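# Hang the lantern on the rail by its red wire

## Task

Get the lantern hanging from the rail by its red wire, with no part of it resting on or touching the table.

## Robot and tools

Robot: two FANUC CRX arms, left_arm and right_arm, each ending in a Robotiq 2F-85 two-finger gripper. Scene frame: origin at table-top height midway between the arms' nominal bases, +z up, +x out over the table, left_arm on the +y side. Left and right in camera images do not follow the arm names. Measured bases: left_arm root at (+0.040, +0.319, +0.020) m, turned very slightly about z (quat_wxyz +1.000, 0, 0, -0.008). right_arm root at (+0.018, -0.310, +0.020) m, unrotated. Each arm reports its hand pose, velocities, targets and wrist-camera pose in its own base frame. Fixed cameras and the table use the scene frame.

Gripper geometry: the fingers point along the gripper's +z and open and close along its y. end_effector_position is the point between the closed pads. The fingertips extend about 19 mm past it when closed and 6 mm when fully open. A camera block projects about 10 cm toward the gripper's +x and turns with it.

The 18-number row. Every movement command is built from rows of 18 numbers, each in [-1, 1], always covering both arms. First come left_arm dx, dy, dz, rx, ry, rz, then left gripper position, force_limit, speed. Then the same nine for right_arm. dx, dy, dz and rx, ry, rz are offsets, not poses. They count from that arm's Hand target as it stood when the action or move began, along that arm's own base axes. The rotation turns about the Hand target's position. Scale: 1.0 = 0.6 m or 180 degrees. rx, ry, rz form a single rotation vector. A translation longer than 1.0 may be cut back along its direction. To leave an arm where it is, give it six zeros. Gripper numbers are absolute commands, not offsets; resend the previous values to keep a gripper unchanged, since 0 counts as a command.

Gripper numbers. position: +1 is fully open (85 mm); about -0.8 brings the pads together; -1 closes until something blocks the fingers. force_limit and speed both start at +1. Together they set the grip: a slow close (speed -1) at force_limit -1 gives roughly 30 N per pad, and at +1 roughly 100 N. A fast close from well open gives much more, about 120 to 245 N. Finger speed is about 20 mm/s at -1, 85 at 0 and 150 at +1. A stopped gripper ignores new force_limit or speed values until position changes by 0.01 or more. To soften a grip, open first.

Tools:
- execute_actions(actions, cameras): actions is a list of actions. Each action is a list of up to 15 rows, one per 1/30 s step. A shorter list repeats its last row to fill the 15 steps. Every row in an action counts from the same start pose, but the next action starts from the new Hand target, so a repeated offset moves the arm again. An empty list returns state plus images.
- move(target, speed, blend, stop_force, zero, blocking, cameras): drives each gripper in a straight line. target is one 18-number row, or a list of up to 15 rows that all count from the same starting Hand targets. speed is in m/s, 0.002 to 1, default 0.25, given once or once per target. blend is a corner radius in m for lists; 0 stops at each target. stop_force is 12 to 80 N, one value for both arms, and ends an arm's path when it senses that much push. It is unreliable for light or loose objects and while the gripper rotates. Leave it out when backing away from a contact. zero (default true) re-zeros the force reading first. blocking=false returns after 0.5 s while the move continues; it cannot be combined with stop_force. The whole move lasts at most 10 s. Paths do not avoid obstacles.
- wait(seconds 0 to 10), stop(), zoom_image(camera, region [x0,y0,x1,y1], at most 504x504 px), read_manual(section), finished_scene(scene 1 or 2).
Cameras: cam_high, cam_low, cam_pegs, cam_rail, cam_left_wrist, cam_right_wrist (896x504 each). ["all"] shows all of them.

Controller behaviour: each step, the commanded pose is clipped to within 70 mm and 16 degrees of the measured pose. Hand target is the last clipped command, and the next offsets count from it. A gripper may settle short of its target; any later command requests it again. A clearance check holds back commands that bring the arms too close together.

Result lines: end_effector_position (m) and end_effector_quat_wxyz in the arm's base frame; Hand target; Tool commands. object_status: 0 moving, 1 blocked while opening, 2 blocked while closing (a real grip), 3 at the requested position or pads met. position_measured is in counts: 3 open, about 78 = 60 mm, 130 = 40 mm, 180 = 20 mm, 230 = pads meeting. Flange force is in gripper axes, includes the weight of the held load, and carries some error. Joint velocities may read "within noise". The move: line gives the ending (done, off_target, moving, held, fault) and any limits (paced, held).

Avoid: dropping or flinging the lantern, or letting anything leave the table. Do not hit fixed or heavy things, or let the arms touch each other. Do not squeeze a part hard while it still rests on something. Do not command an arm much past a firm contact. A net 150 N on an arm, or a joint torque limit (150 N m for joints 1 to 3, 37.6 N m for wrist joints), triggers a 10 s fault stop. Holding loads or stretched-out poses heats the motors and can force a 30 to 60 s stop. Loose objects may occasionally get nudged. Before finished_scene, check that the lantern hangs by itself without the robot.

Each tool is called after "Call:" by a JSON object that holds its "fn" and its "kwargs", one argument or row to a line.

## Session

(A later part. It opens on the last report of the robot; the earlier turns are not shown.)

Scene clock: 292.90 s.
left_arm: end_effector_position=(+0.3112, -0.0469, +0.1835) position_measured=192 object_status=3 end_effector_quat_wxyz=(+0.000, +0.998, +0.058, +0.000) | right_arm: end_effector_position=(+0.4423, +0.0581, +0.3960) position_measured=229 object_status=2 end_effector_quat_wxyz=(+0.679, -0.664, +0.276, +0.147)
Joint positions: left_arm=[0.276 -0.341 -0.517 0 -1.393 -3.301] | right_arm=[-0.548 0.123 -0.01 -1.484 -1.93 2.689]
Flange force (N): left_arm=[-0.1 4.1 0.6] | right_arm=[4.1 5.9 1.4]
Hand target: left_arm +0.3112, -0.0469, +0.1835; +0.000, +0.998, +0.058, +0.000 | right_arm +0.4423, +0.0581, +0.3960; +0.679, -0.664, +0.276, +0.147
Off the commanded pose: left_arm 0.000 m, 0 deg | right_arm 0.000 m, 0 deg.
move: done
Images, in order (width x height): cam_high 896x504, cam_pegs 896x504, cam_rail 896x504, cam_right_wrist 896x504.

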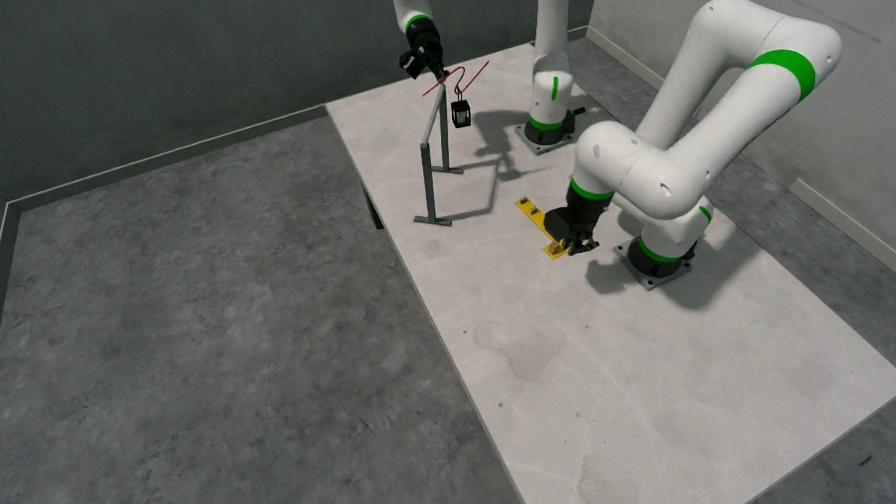

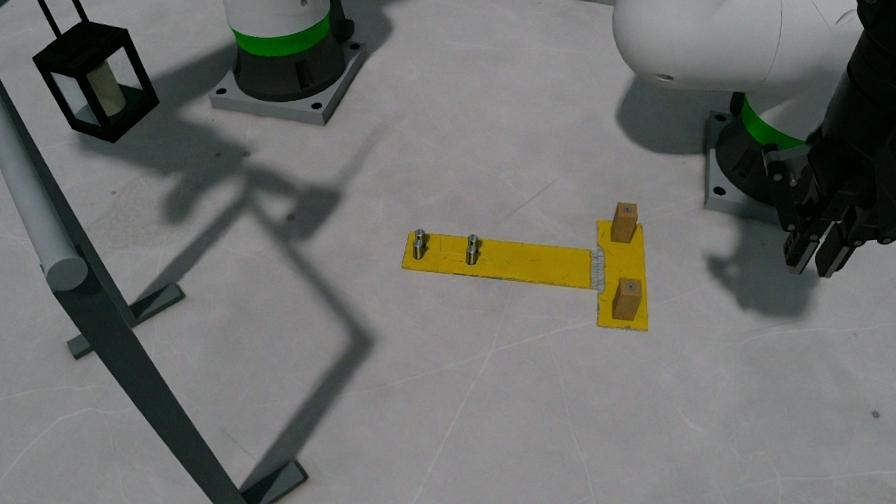

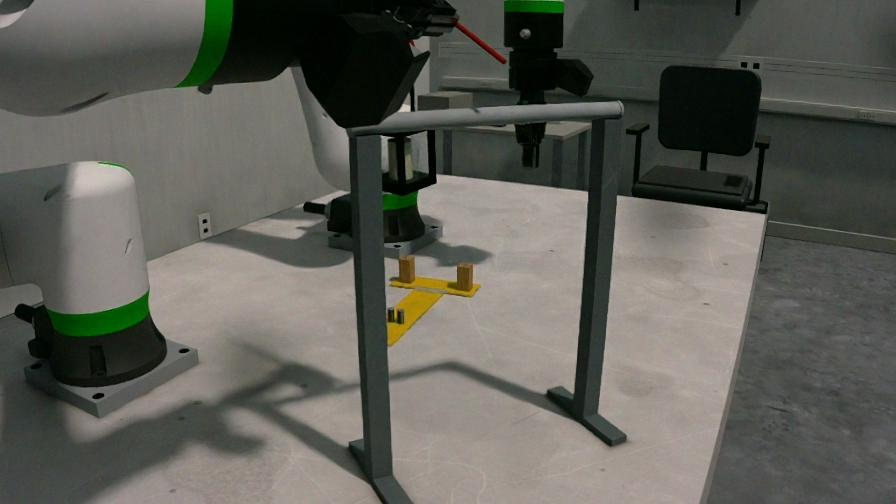

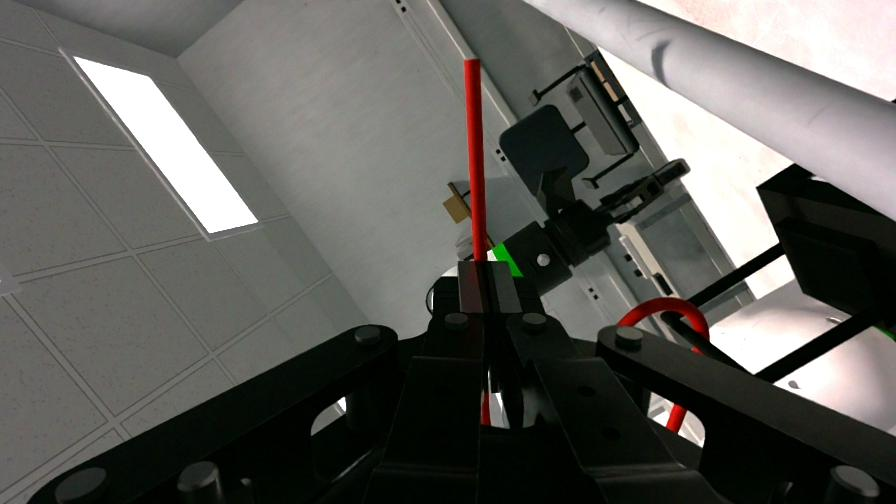

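Call:
{"fn": "move", "kwargs": {
  "target": [
    [0,0,0,0,0,0,-0.5,1,-0.8,0,0,-0.04,0,0,0,-1,1,-0.8],
    [0,0,0,0,0,0,-0.5,1,-0.8,0.0243,-0.0177,-0.0567,0,0,0,-1,1,-0.8]
  ],
  "speed": 0.04,
  "cameras": ["cam_rail","cam_right_wrist"]
}}

Call:
{"fn": "zoom_image", "kwargs": {
  "camera": "cam_rail",
  "region": [310, 10, 510, 210]
}}

Call:
{"fn": "zoom_image", "kwargs": {
  "camera": "cam_right_wrist",
  "region": [560, 0, 896, 440]
}}

Scene clock: 297.23 s.
left_arm: end_effector_position=(+0.3112, -0.0469, +0.1835) position_measured=192 object_status=3 end_effector_quat_wxyz=(+0.000, +0.998, +0.058, +0.000) | right_arm: end_effector_position=(+0.4424, +0.0593, +0.3764) position_measured=229 object_status=2 end_effector_quat_wxyz=(+0.681, -0.663, +0.274, +0.148)
Joint positions: left_arm=[0.276 -0.341 -0.517 0 -1.393 -3.301] | right_arm=[-0.542 0.147 -0.036 -1.472 -1.922 2.742]
Flange force (N): left_arm=[-0.1 4.3 0.6] | right_arm=[3.8 5.7 1.4]
Flange force when the fault began (N): right_arm=[-100.4 -101.9 42.0]
Hand target: left_arm +0.3112, -0.0469, +0.1835; +0.000, +0.998, +0.058, +0.000 | right_arm +0.4424, +0.0593, +0.3764; +0.681, -0.663, +0.274, +0.148 (not the last commanded pose)
Tool commands: left_gripper/position=-0.5 left_gripper/force_limit=+1.0 left_gripper/speed=-0.8 right_gripper/position=-1.0 right_gripper/force_limit=+1.0 right_gripper/speed=-0.796078
Off the commanded pose: left_arm 0.000 m, 0 deg | right_arm 0.024 m, 0 deg.
FORCE FAULT: contact force on the right arm reached its limit, and that arm stopped. The contact can be on any part of that arm, not only on its tool. That arm's remaining commands of this call were not run. That arm is still stopped at the end of this call. That arm stays stopped for about 10 more seconds. Until then a move that you send moves the other arm only, and its call returns only when the move has ended. Once the stop has ended, the next robot result says so. If the stop ends while you think or write, that arm runs what you send next, counted from a new Hand target: where the arm stands when the stop ends. While its stop runs, that arm takes no new command, but its gripper still runs the gripper command that each later call begins with. Until it ends, the stop uses up actions while you think or wait. An arm that is not stopped still takes commands.
move: fault (right_arm); path passed 1 of 2 targets
Images, in order (width x height): cam_rail 896x504, cam_right_wrist 896x504.

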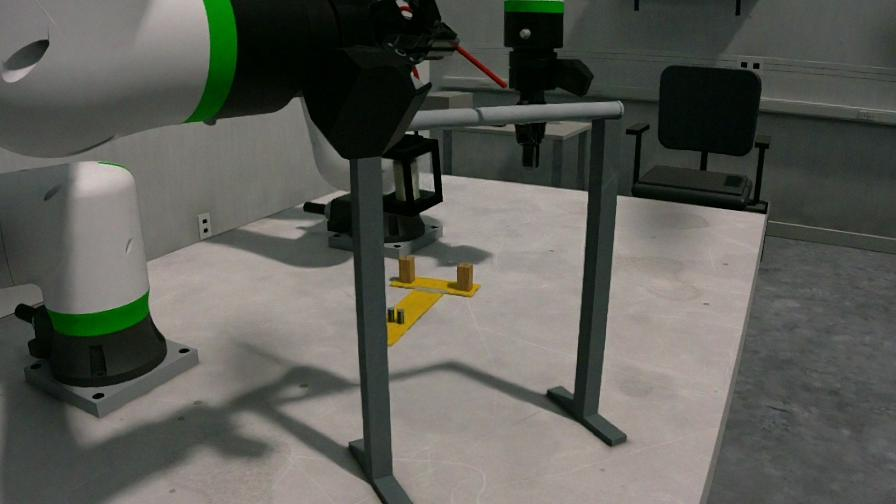

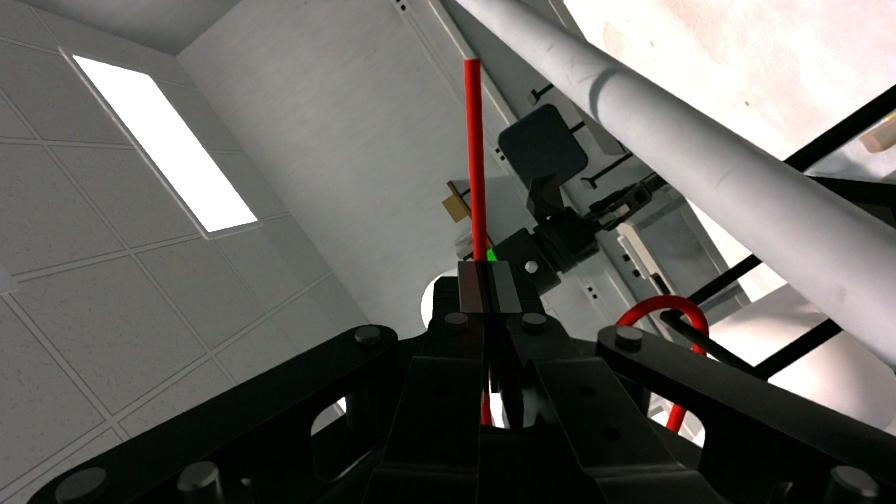

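Scaled by 2.520.

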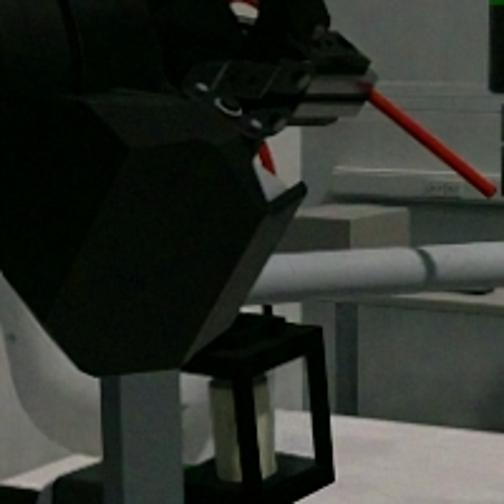

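Scaled by 1.145.

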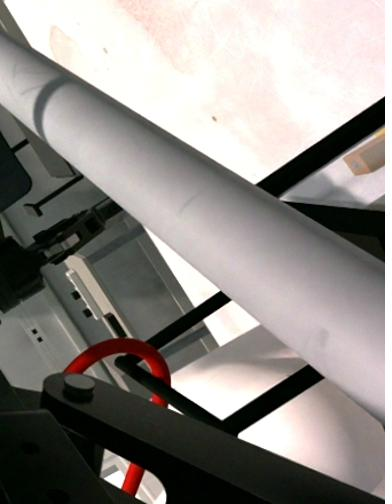

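Call:
{"fn": "wait", "kwargs": {
  "seconds": 10
}}

Scene clock: 313.97 s.
left_arm: end_effector_position=(+0.3112, -0.0469, +0.1835) position_measured=192 object_status=3 end_effector_quat_wxyz=(+0.000, +0.998, +0.058, +0.000) | right_arm: end_effector_position=(+0.4424, +0.0593, +0.3764) position_measured=229 object_status=2 end_effector_quat_wxyz=(+0.681, -0.663, +0.274, +0.148)
Joint positions: left_arm=[0.276 -0.341 -0.517 0 -1.393 -3.301] | right_arm=[-0.542 0.147 -0.036 -1.472 -1.922 2.742]
Flange force (N): left_arm=[-0.3 4.0 0.6] | right_arm=[4.1 6.3 1.7]
Hand target: left_arm +0.3112, -0.0469, +0.1835; +0.000, +0.998, +0.058, +0.000 | right_arm +0.4424, +0.0593, +0.3764; +0.681, -0.663, +0.274, +0.148 (not the last commanded pose)
Tool commands: left_gripper/position=-0.5 left_gripper/force_limit=+1.0 left_gripper/speed=-0.8 right_gripper/position=-1.0 right_gripper/force_limit=+1.0 right_gripper/speed=-0.796078
Off the commanded pose: left_arm 0.000 m, 0 deg | right_arm 0.024 m, 0 deg.
FORCE FAULT, CONTINUED: the right arm's stop, for the force fault that an earlier result reported, is over. The rest of the stop counts as 19 of the actions that you can send in this scene. During its stop the right arm's controller moved it back a little. That arm's target is now where it stood when the stop ended, not its last command. That arm accepts commands again.
wait: 10.00 s; at rest from the start

Call:
{"fn": "move", "kwargs": {
  "target": [
    [0,0,0,0,0,0,-0.5,1,-0.8,0,0,0.1,0,0,0,-1,1,-0.8],
    [0,0,0,0,0,0,-0.5,1,-0.8,-0.0185,-0.0165,0.0927,-0.109,0.02,0,-1,1,-0.8]
  ],
  "speed": 0.06,
  "cameras": ["cam_rail","cam_right_wrist"]
}}

Call:
{"fn": "zoom_image", "kwargs": {
  "camera": "cam_rail",
  "region": [310, 0, 530, 200]
}}

Scene clock: 322.23 s.
left_arm: end_effector_position=(+0.3112, -0.0469, +0.1835) position_measured=192 object_status=3 end_effector_quat_wxyz=(+0.000, +0.998, +0.058, +0.000) | right_arm: end_effector_position=(+0.4313, +0.0494, +0.4320) position_measured=229 object_status=2 end_effector_quat_wxyz=(-0.549, +0.764, -0.316, -0.119)
Joint positions: left_arm=[0.276 -0.341 -0.517 0 -1.393 -3.301] | right_arm=[-0.459 0.002 0.171 -1.228 -1.892 2.476]
Flange force (N): left_arm=[-0.3 4.2 0.7] | right_arm=[2.8 5.8 4.2]
Hand target: left_arm +0.3112, -0.0469, +0.1835; +0.000, +0.998, +0.058, +0.000 | right_arm +0.4313, +0.0494, +0.4320; -0.549, +0.764, -0.316, -0.119
Off the commanded pose: left_arm 0.000 m, 0 deg | right_arm 0.000 m, 0 deg.
move: done
Images, in order (width x height): cam_rail 896x504, cam_right_wrist 896x504.

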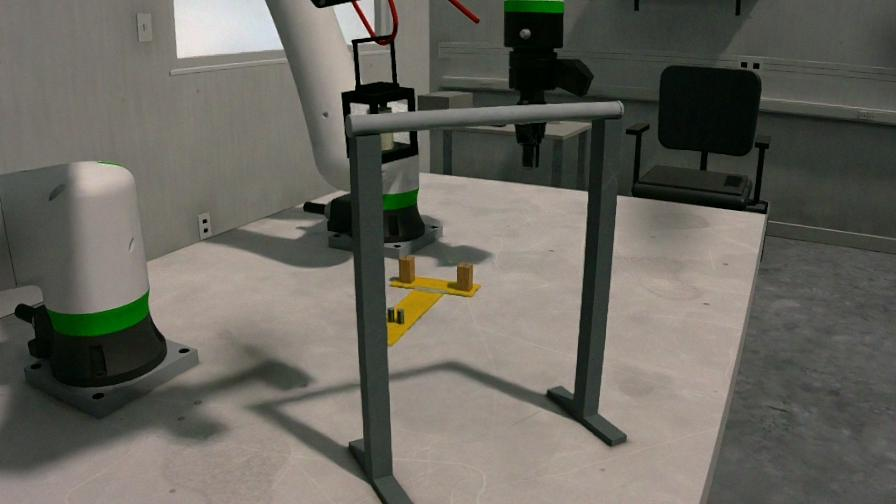

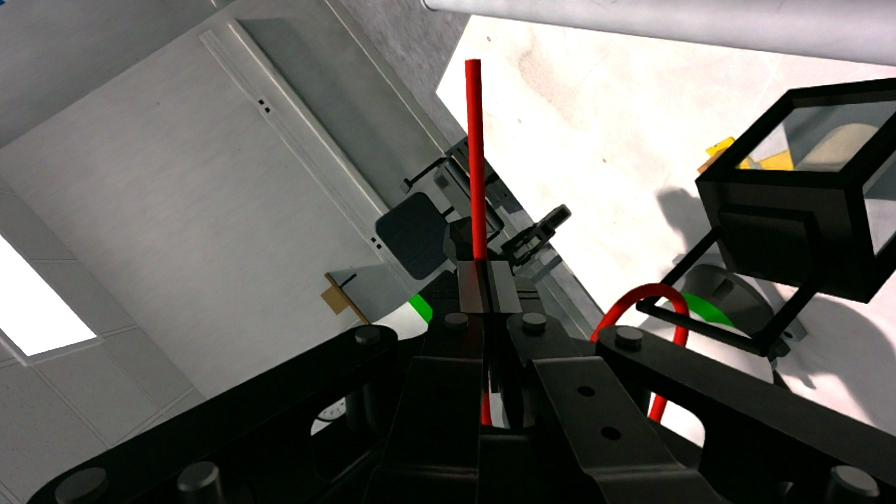

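Scaled by 2.291.

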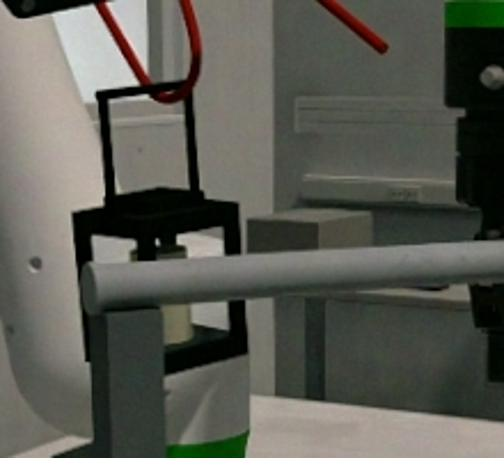

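Call:
{"fn": "move", "kwargs": {
  "target": [
    [0,0,0,0,0,0,-0.5,1,-0.8,0.0255,0.035,0,0,0,0,-1,1,-0.8],
    [0,0,0,0,0,0,-0.5,1,-0.8,0.0295,0.0322,-0.075,0,0,0,-1,1,-0.8]
  ],
  "speed": 0.04,
  "stop_force": 15,
  "cameras": ["cam_rail","cam_right_wrist","cam_high"]
}}

Call:
{"fn": "zoom_image", "kwargs": {
  "camera": "cam_rail",
  "region": [310, 0, 530, 200]
}}

Scene clock: 326.70 s.
left_arm: end_effector_position=(+0.3112, -0.0469, +0.1835) position_measured=192 object_status=3 end_effector_quat_wxyz=(+0.000, +0.998, +0.058, +0.000) | right_arm: end_effector_position=(+0.4490, +0.0687, +0.3870) position_measured=229 object_status=2 end_effector_quat_wxyz=(-0.549, +0.764, -0.316, -0.119)
Joint positions: left_arm=[0.276 -0.341 -0.517 0 -1.393 -3.301] | right_arm=[-0.396 0.033 0.098 -1.199 -1.797 2.554]
Flange force (N): left_arm=[-0.4 4.0 0.5] | right_arm=[3.2 5.1 3.8]
Hand target: left_arm +0.3112, -0.0469, +0.1835; +0.000, +0.998, +0.058, +0.000 | right_arm +0.4490, +0.0687, +0.3870; -0.549, +0.764, -0.316, -0.119
Off the commanded pose: left_arm 0.000 m, 0 deg | right_arm 0.000 m, 0 deg.
move: done
Images, in order (width x height): cam_high 896x504, cam_rail 896x504, cam_right_wrist 896x504.

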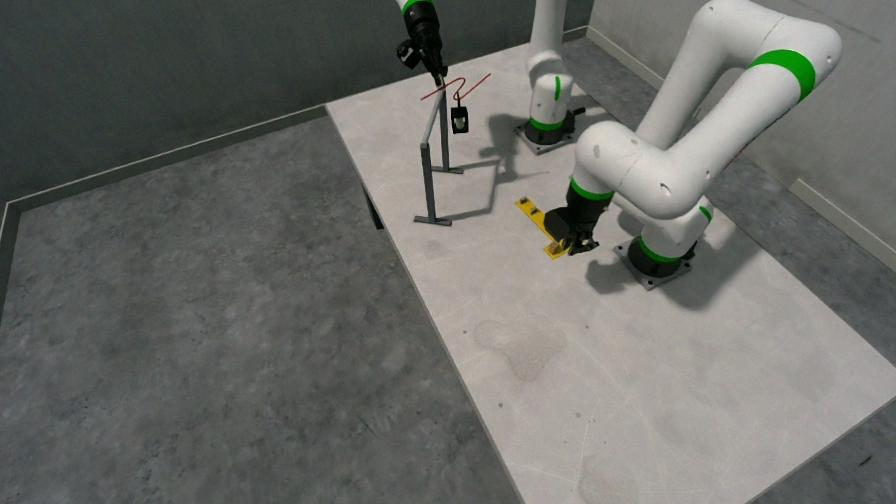

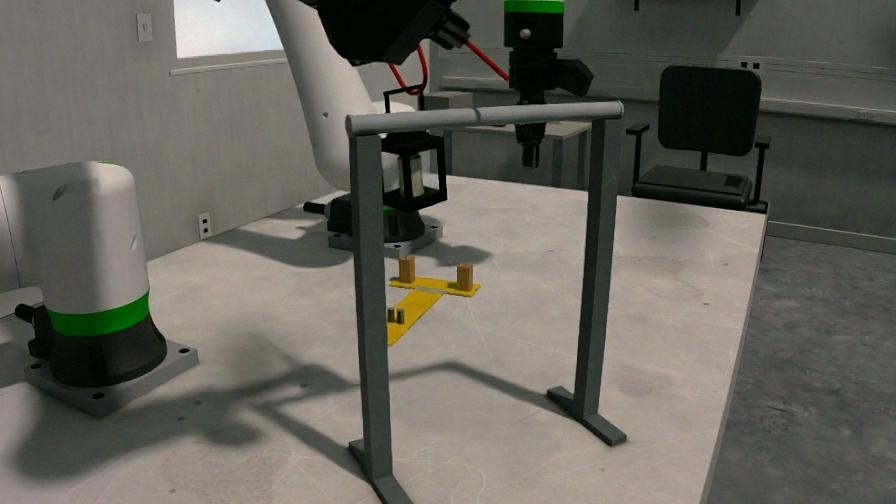

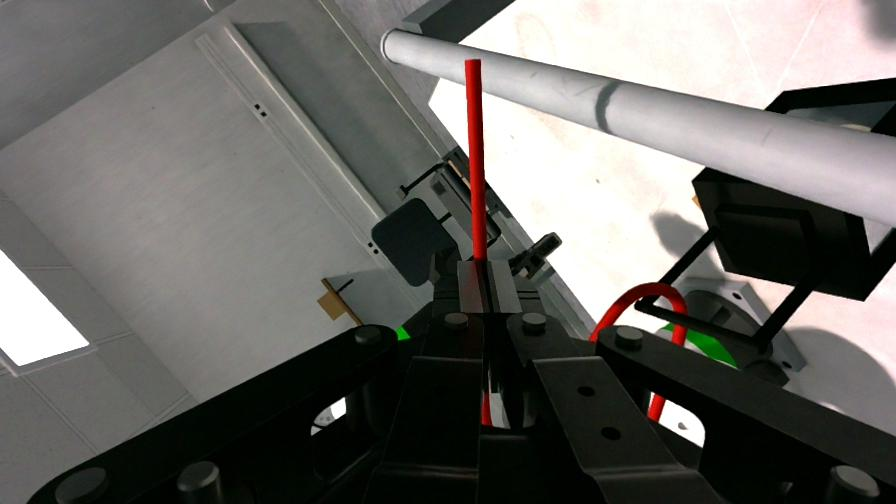

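Scaled by 2.291.

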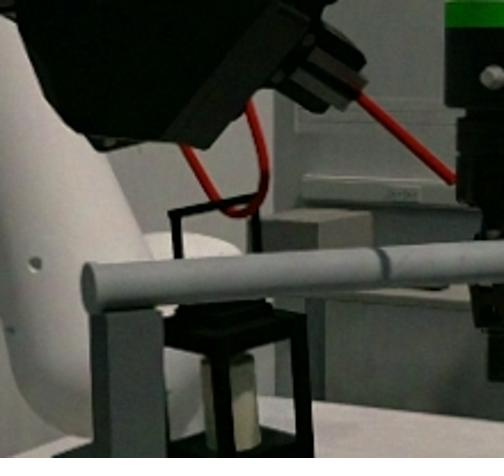

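Call:
{"fn": "move", "kwargs": {
  "target": [
    [0,0,0,0,0,0,-0.5,1,-0.8,0.0162,-0.0118,-0.025,0,0,0,-1,1,-0.8]
  ],
  "speed": 0.03,
  "cameras": ["cam_rail","cam_right_wrist"]
}}

Call:
{"fn": "zoom_image", "kwargs": {
  "camera": "cam_rail",
  "region": [310, 0, 530, 200]
}}

Scene clock: 331.23 s.
left_arm: end_effector_position=(+0.3112, -0.0469, +0.1835) position_measured=192 object_status=3 end_effector_quat_wxyz=(+0.000, +0.998, +0.058, +0.000) | right_arm: end_effector_position=(+0.4587, +0.0616, +0.3720) position_measured=229 object_status=2 end_effector_quat_wxyz=(-0.549, +0.764, -0.316, -0.119)
Joint positions: left_arm=[0.276 -0.341 -0.517 0 -1.393 -3.301] | right_arm=[-0.4 0.07 0.102 -1.192 -1.788 2.588]
Flange force (N): left_arm=[-0.6 4.2 0.7] | right_arm=[3.0 5.3 3.4]
Hand target: left_arm +0.3112, -0.0469, +0.1835; +0.000, +0.998, +0.058, +0.000 | right_arm +0.4587, +0.0616, +0.3720; -0.549, +0.764, -0.316, -0.119
Off the commanded pose: left_arm 0.000 m, 0 deg | right_arm 0.000 m, 0 deg.
move: done
Images, in order (width x height): cam_rail 896x504, cam_right_wrist 896x504.

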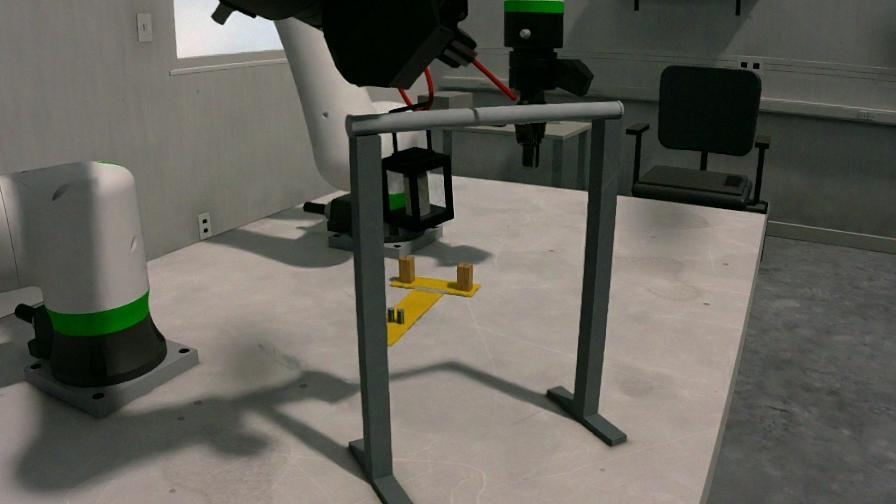

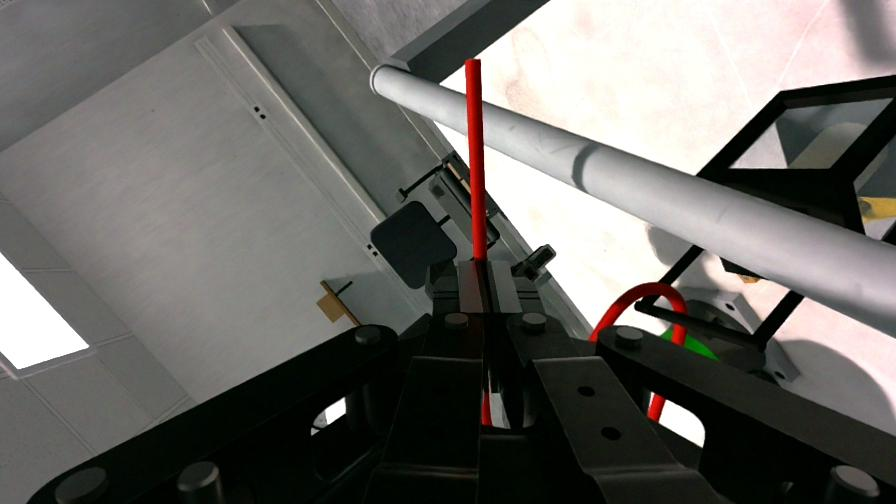

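Scaled by 2.291.

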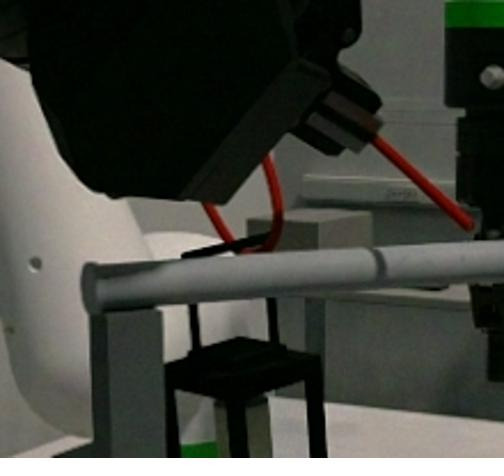

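Call:
{"fn": "move", "kwargs": {
  "target": [
    [0,0,0,0,0,0,-0.5,1,-0.8,0.0189,-0.0138,-0.0333,0,0,0,-1,1,-0.8]
  ],
  "speed": 0.02,
  "stop_force": 15,
  "cameras": ["cam_rail","cam_right_wrist","cam_high"]
}}

Call:
{"fn": "zoom_image", "kwargs": {
  "camera": "cam_rail",
  "region": [310, 0, 530, 200]
}}

Call:
{"fn": "zoom_image", "kwargs": {
  "camera": "cam_right_wrist",
  "region": [392, 0, 896, 504]
}}

Scene clock: 334.50 s.
left_arm: end_effector_position=(+0.3112, -0.0469, +0.1835) position_measured=192 object_status=3 end_effector_quat_wxyz=(+0.000, +0.998, +0.058, +0.000) | right_arm: end_effector_position=(+0.4700, +0.0533, +0.3520) position_measured=229 object_status=2 end_effector_quat_wxyz=(-0.549, +0.764, -0.316, -0.119)
Joint positions: left_arm=[0.276 -0.341 -0.517 0 -1.393 -3.301] | right_arm=[-0.404 0.116 0.105 -1.183 -1.776 2.631]
Flange force (N): left_arm=[-0.2 4.3 0.6] | right_arm=[3.1 5.7 3.9]
Hand target: left_arm +0.3112, -0.0469, +0.1835; +0.000, +0.998, +0.058, +0.000 | right_arm +0.4700, +0.0533, +0.3520; -0.549, +0.764, -0.316, -0.119
Off the commanded pose: left_arm 0.000 m, 0 deg | right_arm 0.000 m, 0 deg.
move: done
Images, in order (width x height): cam_high 896x504, cam_rail 896x504, cam_right_wrist 896x504.

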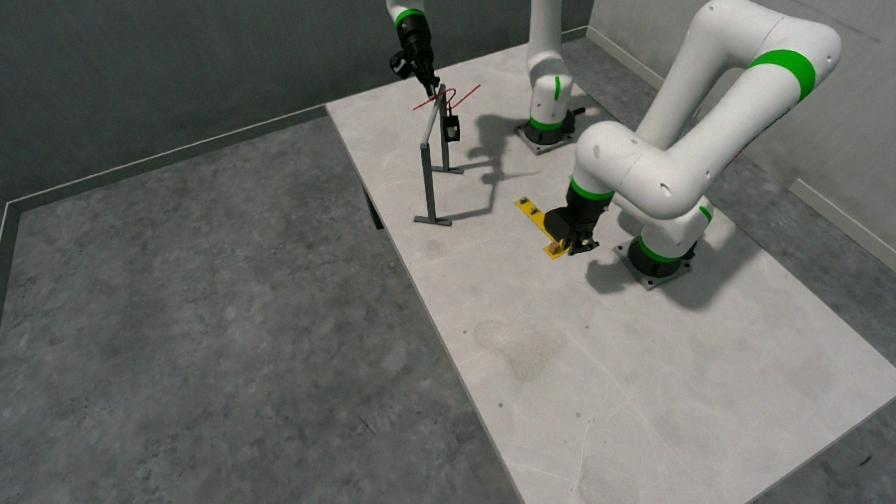

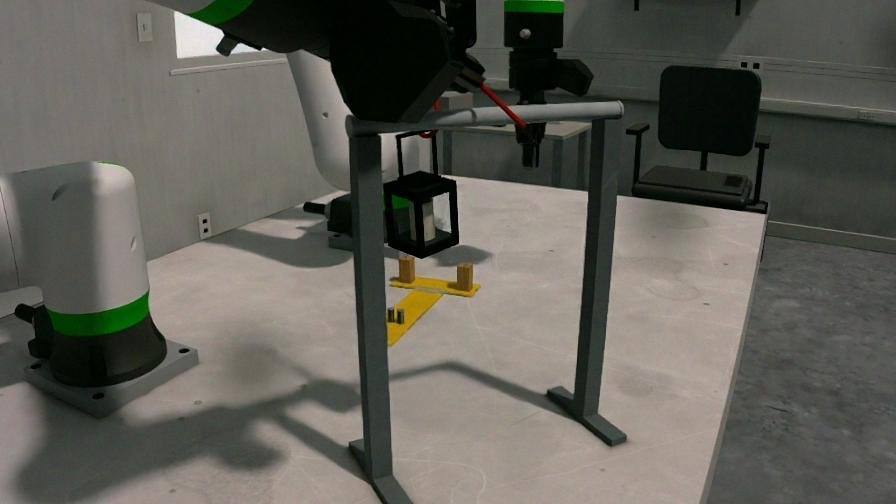

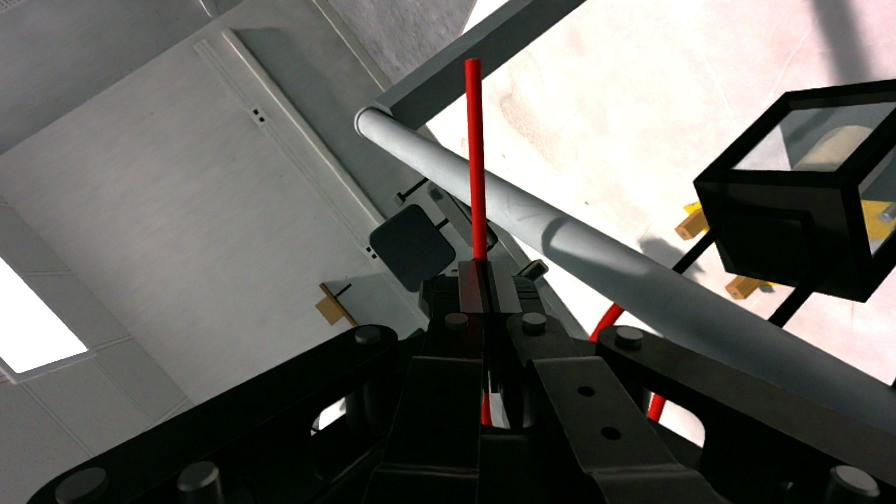

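Scaled by 2.291.

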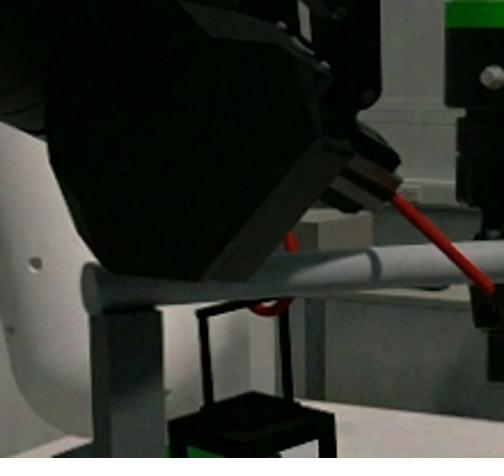

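Scaled by 1.000.

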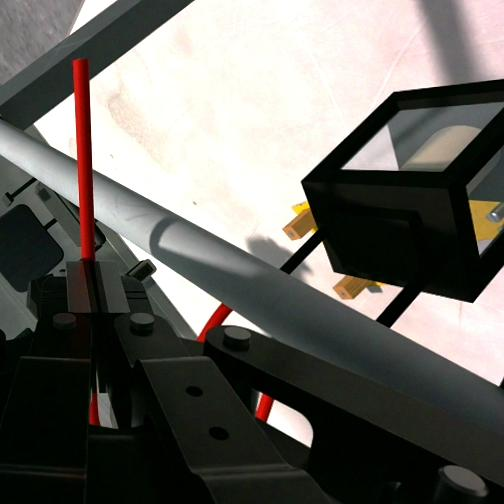

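Call:
{"fn": "move", "kwargs": {
  "target": [
    [0,0,0,0,0,0,-0.5,1,-0.8,0.019,-0.0137,-0.0333,0,0,0,-1,1,-0.8]
  ],
  "speed": 0.02,
  "stop_force": 15,
  "cameras": ["cam_rail","cam_right_wrist","cam_high"]
}}

Call:
{"fn": "zoom_image", "kwargs": {
  "camera": "cam_rail",
  "region": [310, 0, 530, 200]
}}

Call:
{"fn": "zoom_image", "kwargs": {
  "camera": "cam_high",
  "region": [380, 40, 500, 160]
}}

Scene clock: 337.17 s.
left_arm: end_effector_position=(+0.3112, -0.0469, +0.1835) position_measured=192 object_status=3 end_effector_quat_wxyz=(+0.000, +0.998, +0.058, +0.000) | right_arm: end_effector_position=(+0.4814, +0.0451, +0.3320) position_measured=229 object_status=2 end_effector_quat_wxyz=(-0.549, +0.764, -0.316, -0.119)
Joint positions: left_arm=[0.276 -0.341 -0.517 0 -1.393 -3.301] | right_arm=[-0.409 0.164 0.111 -1.175 -1.764 2.671]
Flange force (N): left_arm=[-0.7 4.0 0.3] | right_arm=[3.9 5.3 3.7]
Hand target: left_arm +0.3112, -0.0469, +0.1835; +0.000, +0.998, +0.058, +0.000 | right_arm +0.4814, +0.0451, +0.3320; -0.549, +0.764, -0.316, -0.119
Off the commanded pose: left_arm 0.000 m, 0 deg | right_arm 0.000 m, 0 deg.
move: done
Images, in order (width x height): cam_high 896x504, cam_rail 896x504, cam_right_wrist 896x504.

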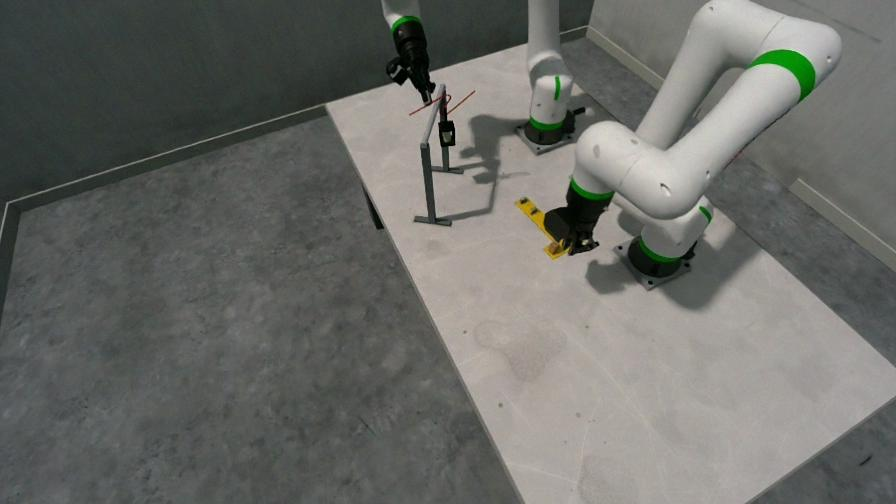

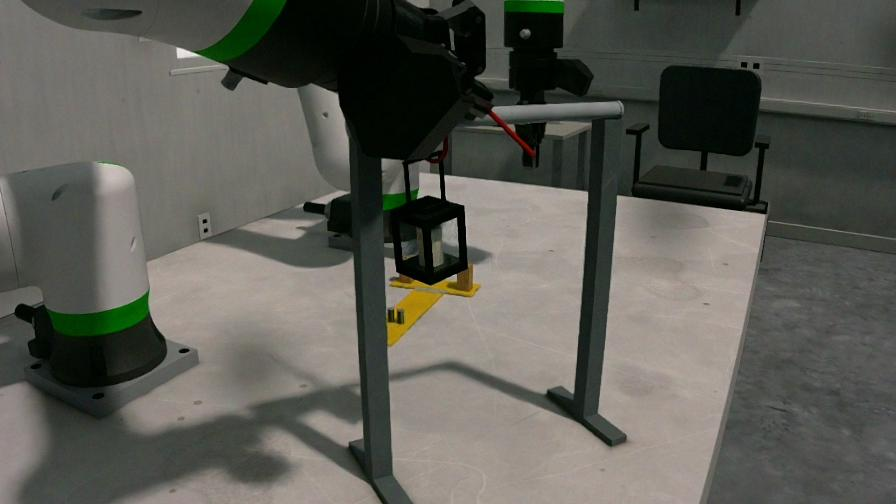

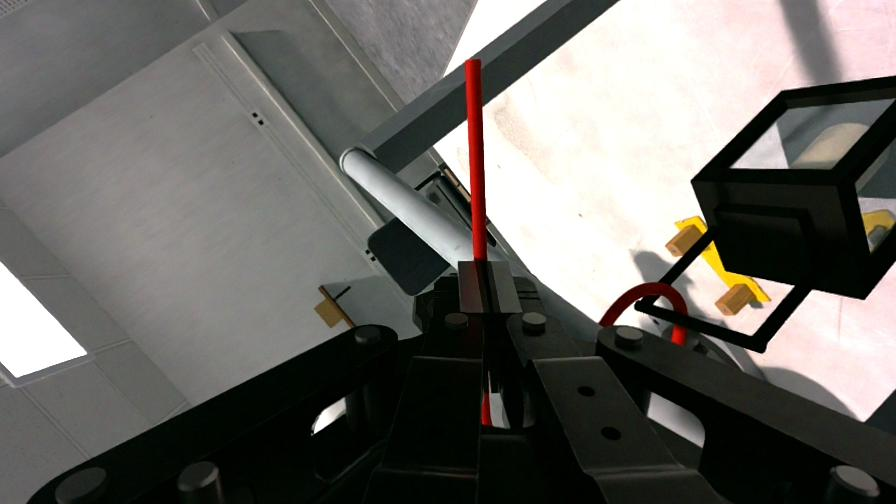

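Scaled by 2.291.

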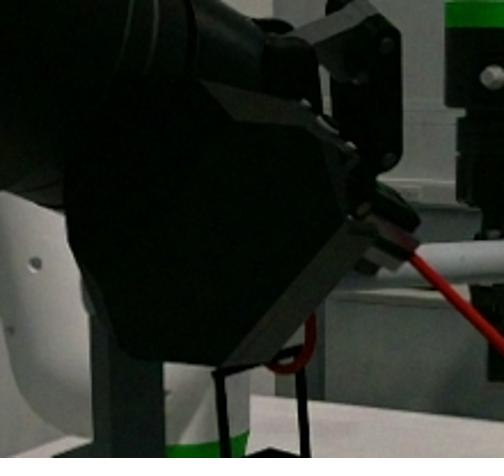

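Scaled by 4.200.

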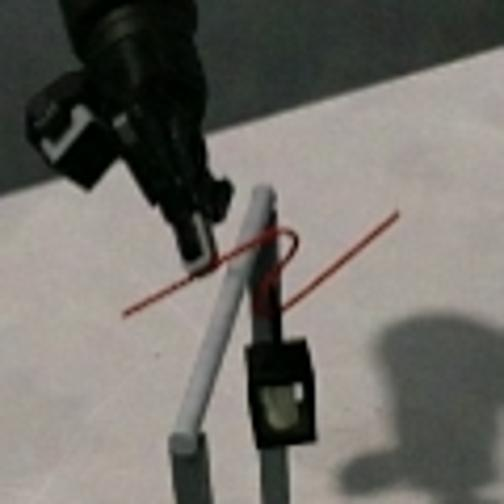

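Call:
{"fn": "move", "kwargs": {
  "target": [
    [0,0,0,0,0,0,-0.5,1,-0.8,0.0297,-0.0215,-0.0567,0,0,0,-1,1,-0.8]
  ],
  "speed": 0.015,
  "stop_force": 12,
  "cameras": ["cam_rail","cam_right_wrist","cam_high"]
}}

Call:
{"fn": "zoom_image", "kwargs": {
  "camera": "cam_high",
  "region": [380, 40, 500, 160]
}}

Call:
{"fn": "zoom_image", "kwargs": {
  "camera": "cam_rail",
  "region": [310, 0, 530, 200]
}}

Scene clock: 341.63 s.
left_arm: end_effector_position=(+0.3112, -0.0469, +0.1835) position_measured=192 object_status=3 end_effector_quat_wxyz=(+0.000, +0.998, +0.058, +0.000) | right_arm: end_effector_position=(+0.4993, +0.0322, +0.2980) position_measured=229 object_status=2 end_effector_quat_wxyz=(-0.549, +0.764, -0.316, -0.119)
Joint positions: left_arm=[0.276 -0.341 -0.517 0 -1.393 -3.301] | right_arm=[-0.415 0.245 0.125 -1.163 -1.744 2.736]
Flange force (N): left_arm=[-0.4 4.0 0.7] | right_arm=[1.8 -1.2 -0.3]
Hand target: left_arm +0.3112, -0.0469, +0.1835; +0.000, +0.998, +0.058, +0.000 | right_arm +0.4993, +0.0322, +0.2980; -0.549, +0.764, -0.316, -0.119
Off the commanded pose: left_arm 0.000 m, 0 deg | right_arm 0.000 m, 0 deg.
move: done
Images, in order (width x height): cam_high 896x504, cam_rail 896x504, cam_right_wrist 896x504.

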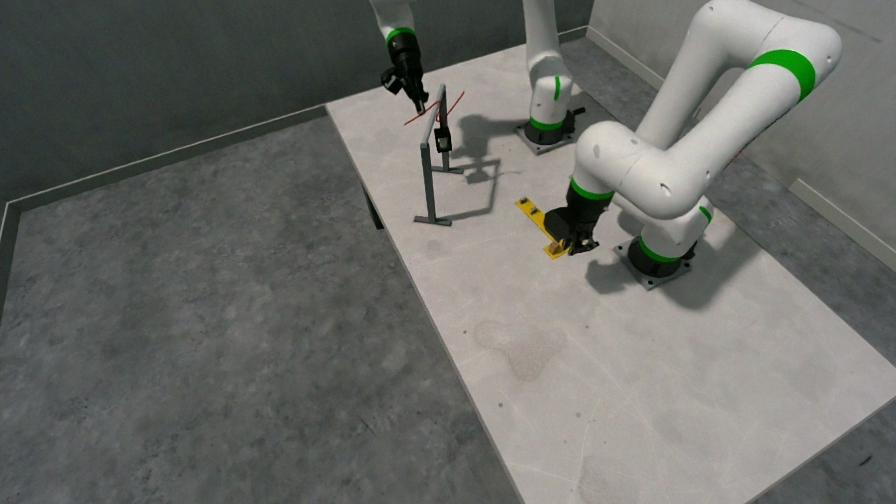

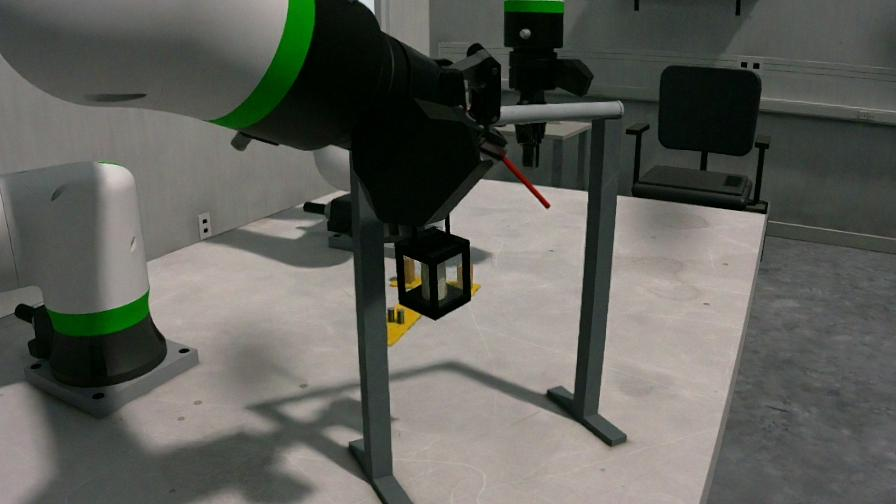

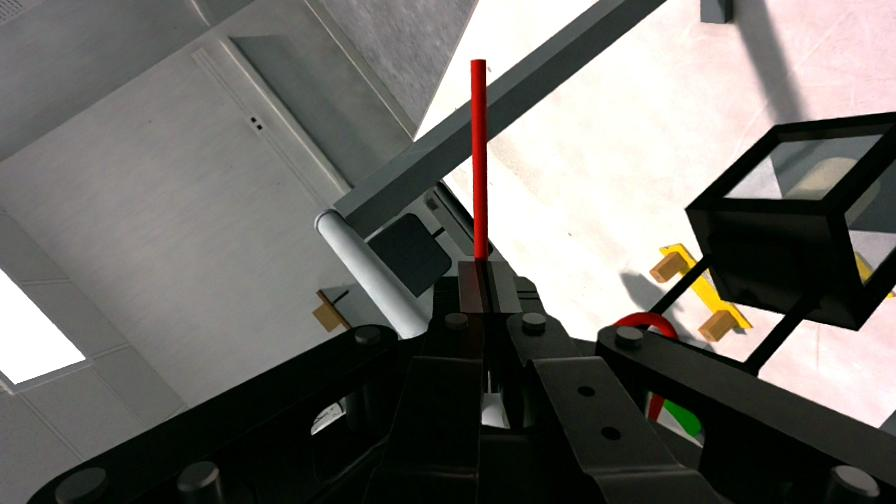

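Scaled by 4.200.

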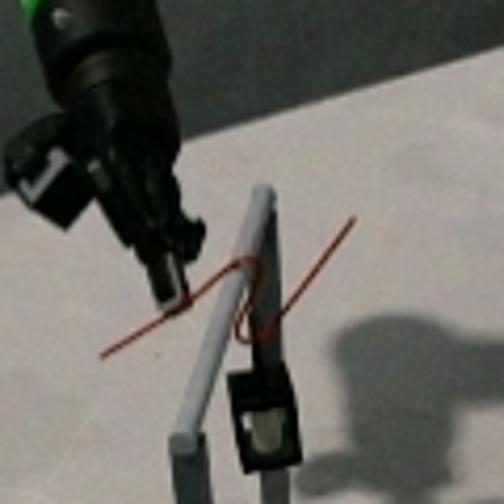

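Scaled by 2.291.

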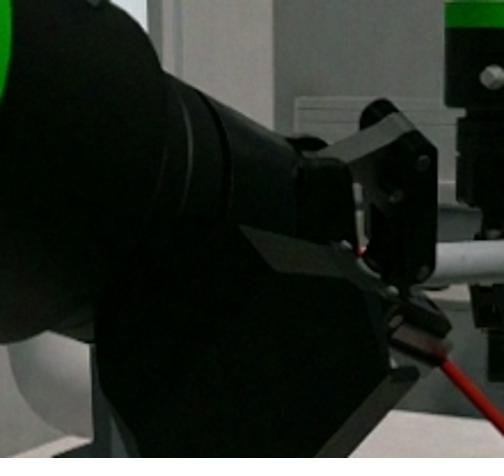

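Call:
{"fn": "move", "kwargs": {
  "target": [
    [0,0,0,0,0,0,-0.5,1,-0.8,0,0,0.004,0,0,0,-1,1,-0.8]
  ],
  "speed": 0.01
}}

Call:
{"fn": "wait", "kwargs": {
  "seconds": 0.5,
  "cameras": ["cam_low","cam_pegs"]
}}

Scene clock: 343.60 s.
left_arm: end_effector_position=(+0.3112, -0.0469, +0.1835) position_measured=192 object_status=3 end_effector_quat_wxyz=(+0.000, +0.998, +0.058, +0.000) | right_arm: end_effector_position=(+0.4993, +0.0322, +0.3004) position_measured=229 object_status=2 end_effector_quat_wxyz=(-0.549, +0.764, -0.316, -0.119)
Joint positions: left_arm=[0.276 -0.341 -0.517 0 -1.393 -3.301] | right_arm=[-0.415 0.242 0.128 -1.163 -1.746 2.731]
Flange force (N): left_arm=[-0.5 4.1 0.6] | right_arm=[6.2 2.2 1.6]
Hand target: left_arm +0.3112, -0.0469, +0.1835; +0.000, +0.998, +0.058, +0.000 | right_arm +0.4993, +0.0322, +0.3004; -0.549, +0.764, -0.316, -0.119
Off the commanded pose: left_arm 0.000 m, 0 deg | right_arm 0.000 m, 0 deg.
move: done

Scene clock: 344.10 s.
left_arm: end_effector_position=(+0.3112, -0.0469, +0.1835) position_measured=192 object_status=3 end_effector_quat_wxyz=(+0.000, +0.998, +0.058, +0.000) | right_arm: end_effector_position=(+0.4993, +0.0322, +0.3004) position_measured=229 object_status=2 end_effector_quat_wxyz=(-0.549, +0.764, -0.316, -0.119)
Joint positions: left_arm=[0.276 -0.341 -0.517 0 -1.393 -3.301] | right_arm=[-0.415 0.242 0.128 -1.163 -1.746 2.731]
Flange force (N): left_arm=[-0.2 4.5 0.4] | right_arm=[5.9 2.4 1.2]
Hand target: left_arm +0.3112, -0.0469, +0.1835; +0.000, +0.998, +0.058, +0.000 | right_arm +0.4993, +0.0322, +0.3004; -0.549, +0.764, -0.316, -0.119
Tool commands: left_gripper/position=-0.5 left_gripper/force_limit=+1.0 left_gripper/speed=-0.8 right_gripper/position=-1.0 right_gripper/force_limit=+1.0 right_gripper/speed=-0.8
Off the commanded pose: left_arm 0.000 m, 0 deg | right_arm 0.000 m, 0 deg.
wait: 0.50 s; at rest by 0.17 s
Images, in order (width x height): cam_low 896x504, cam_pegs 896x504.

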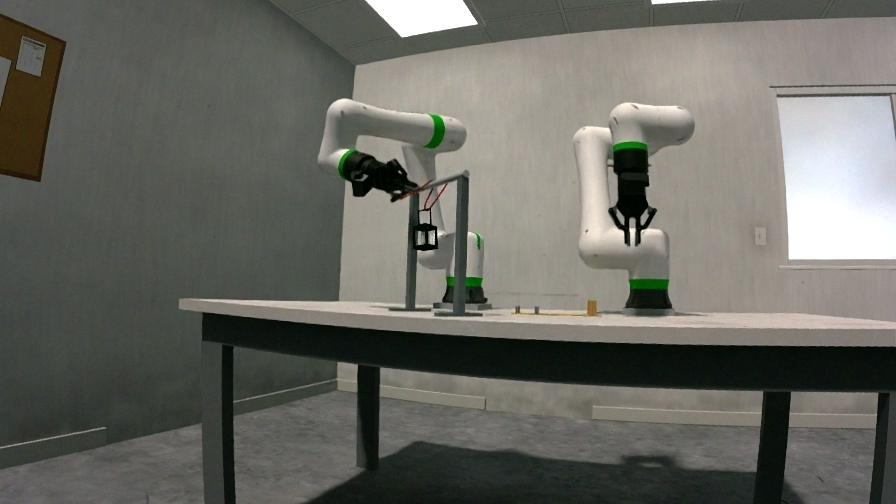

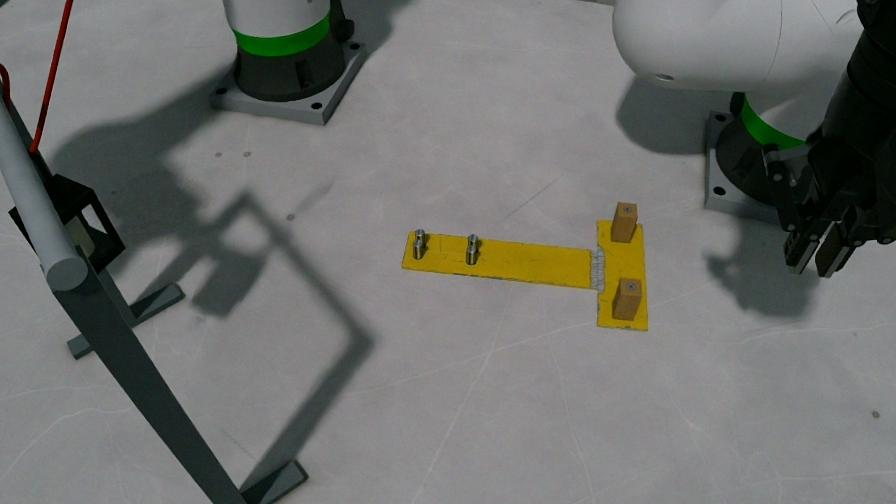

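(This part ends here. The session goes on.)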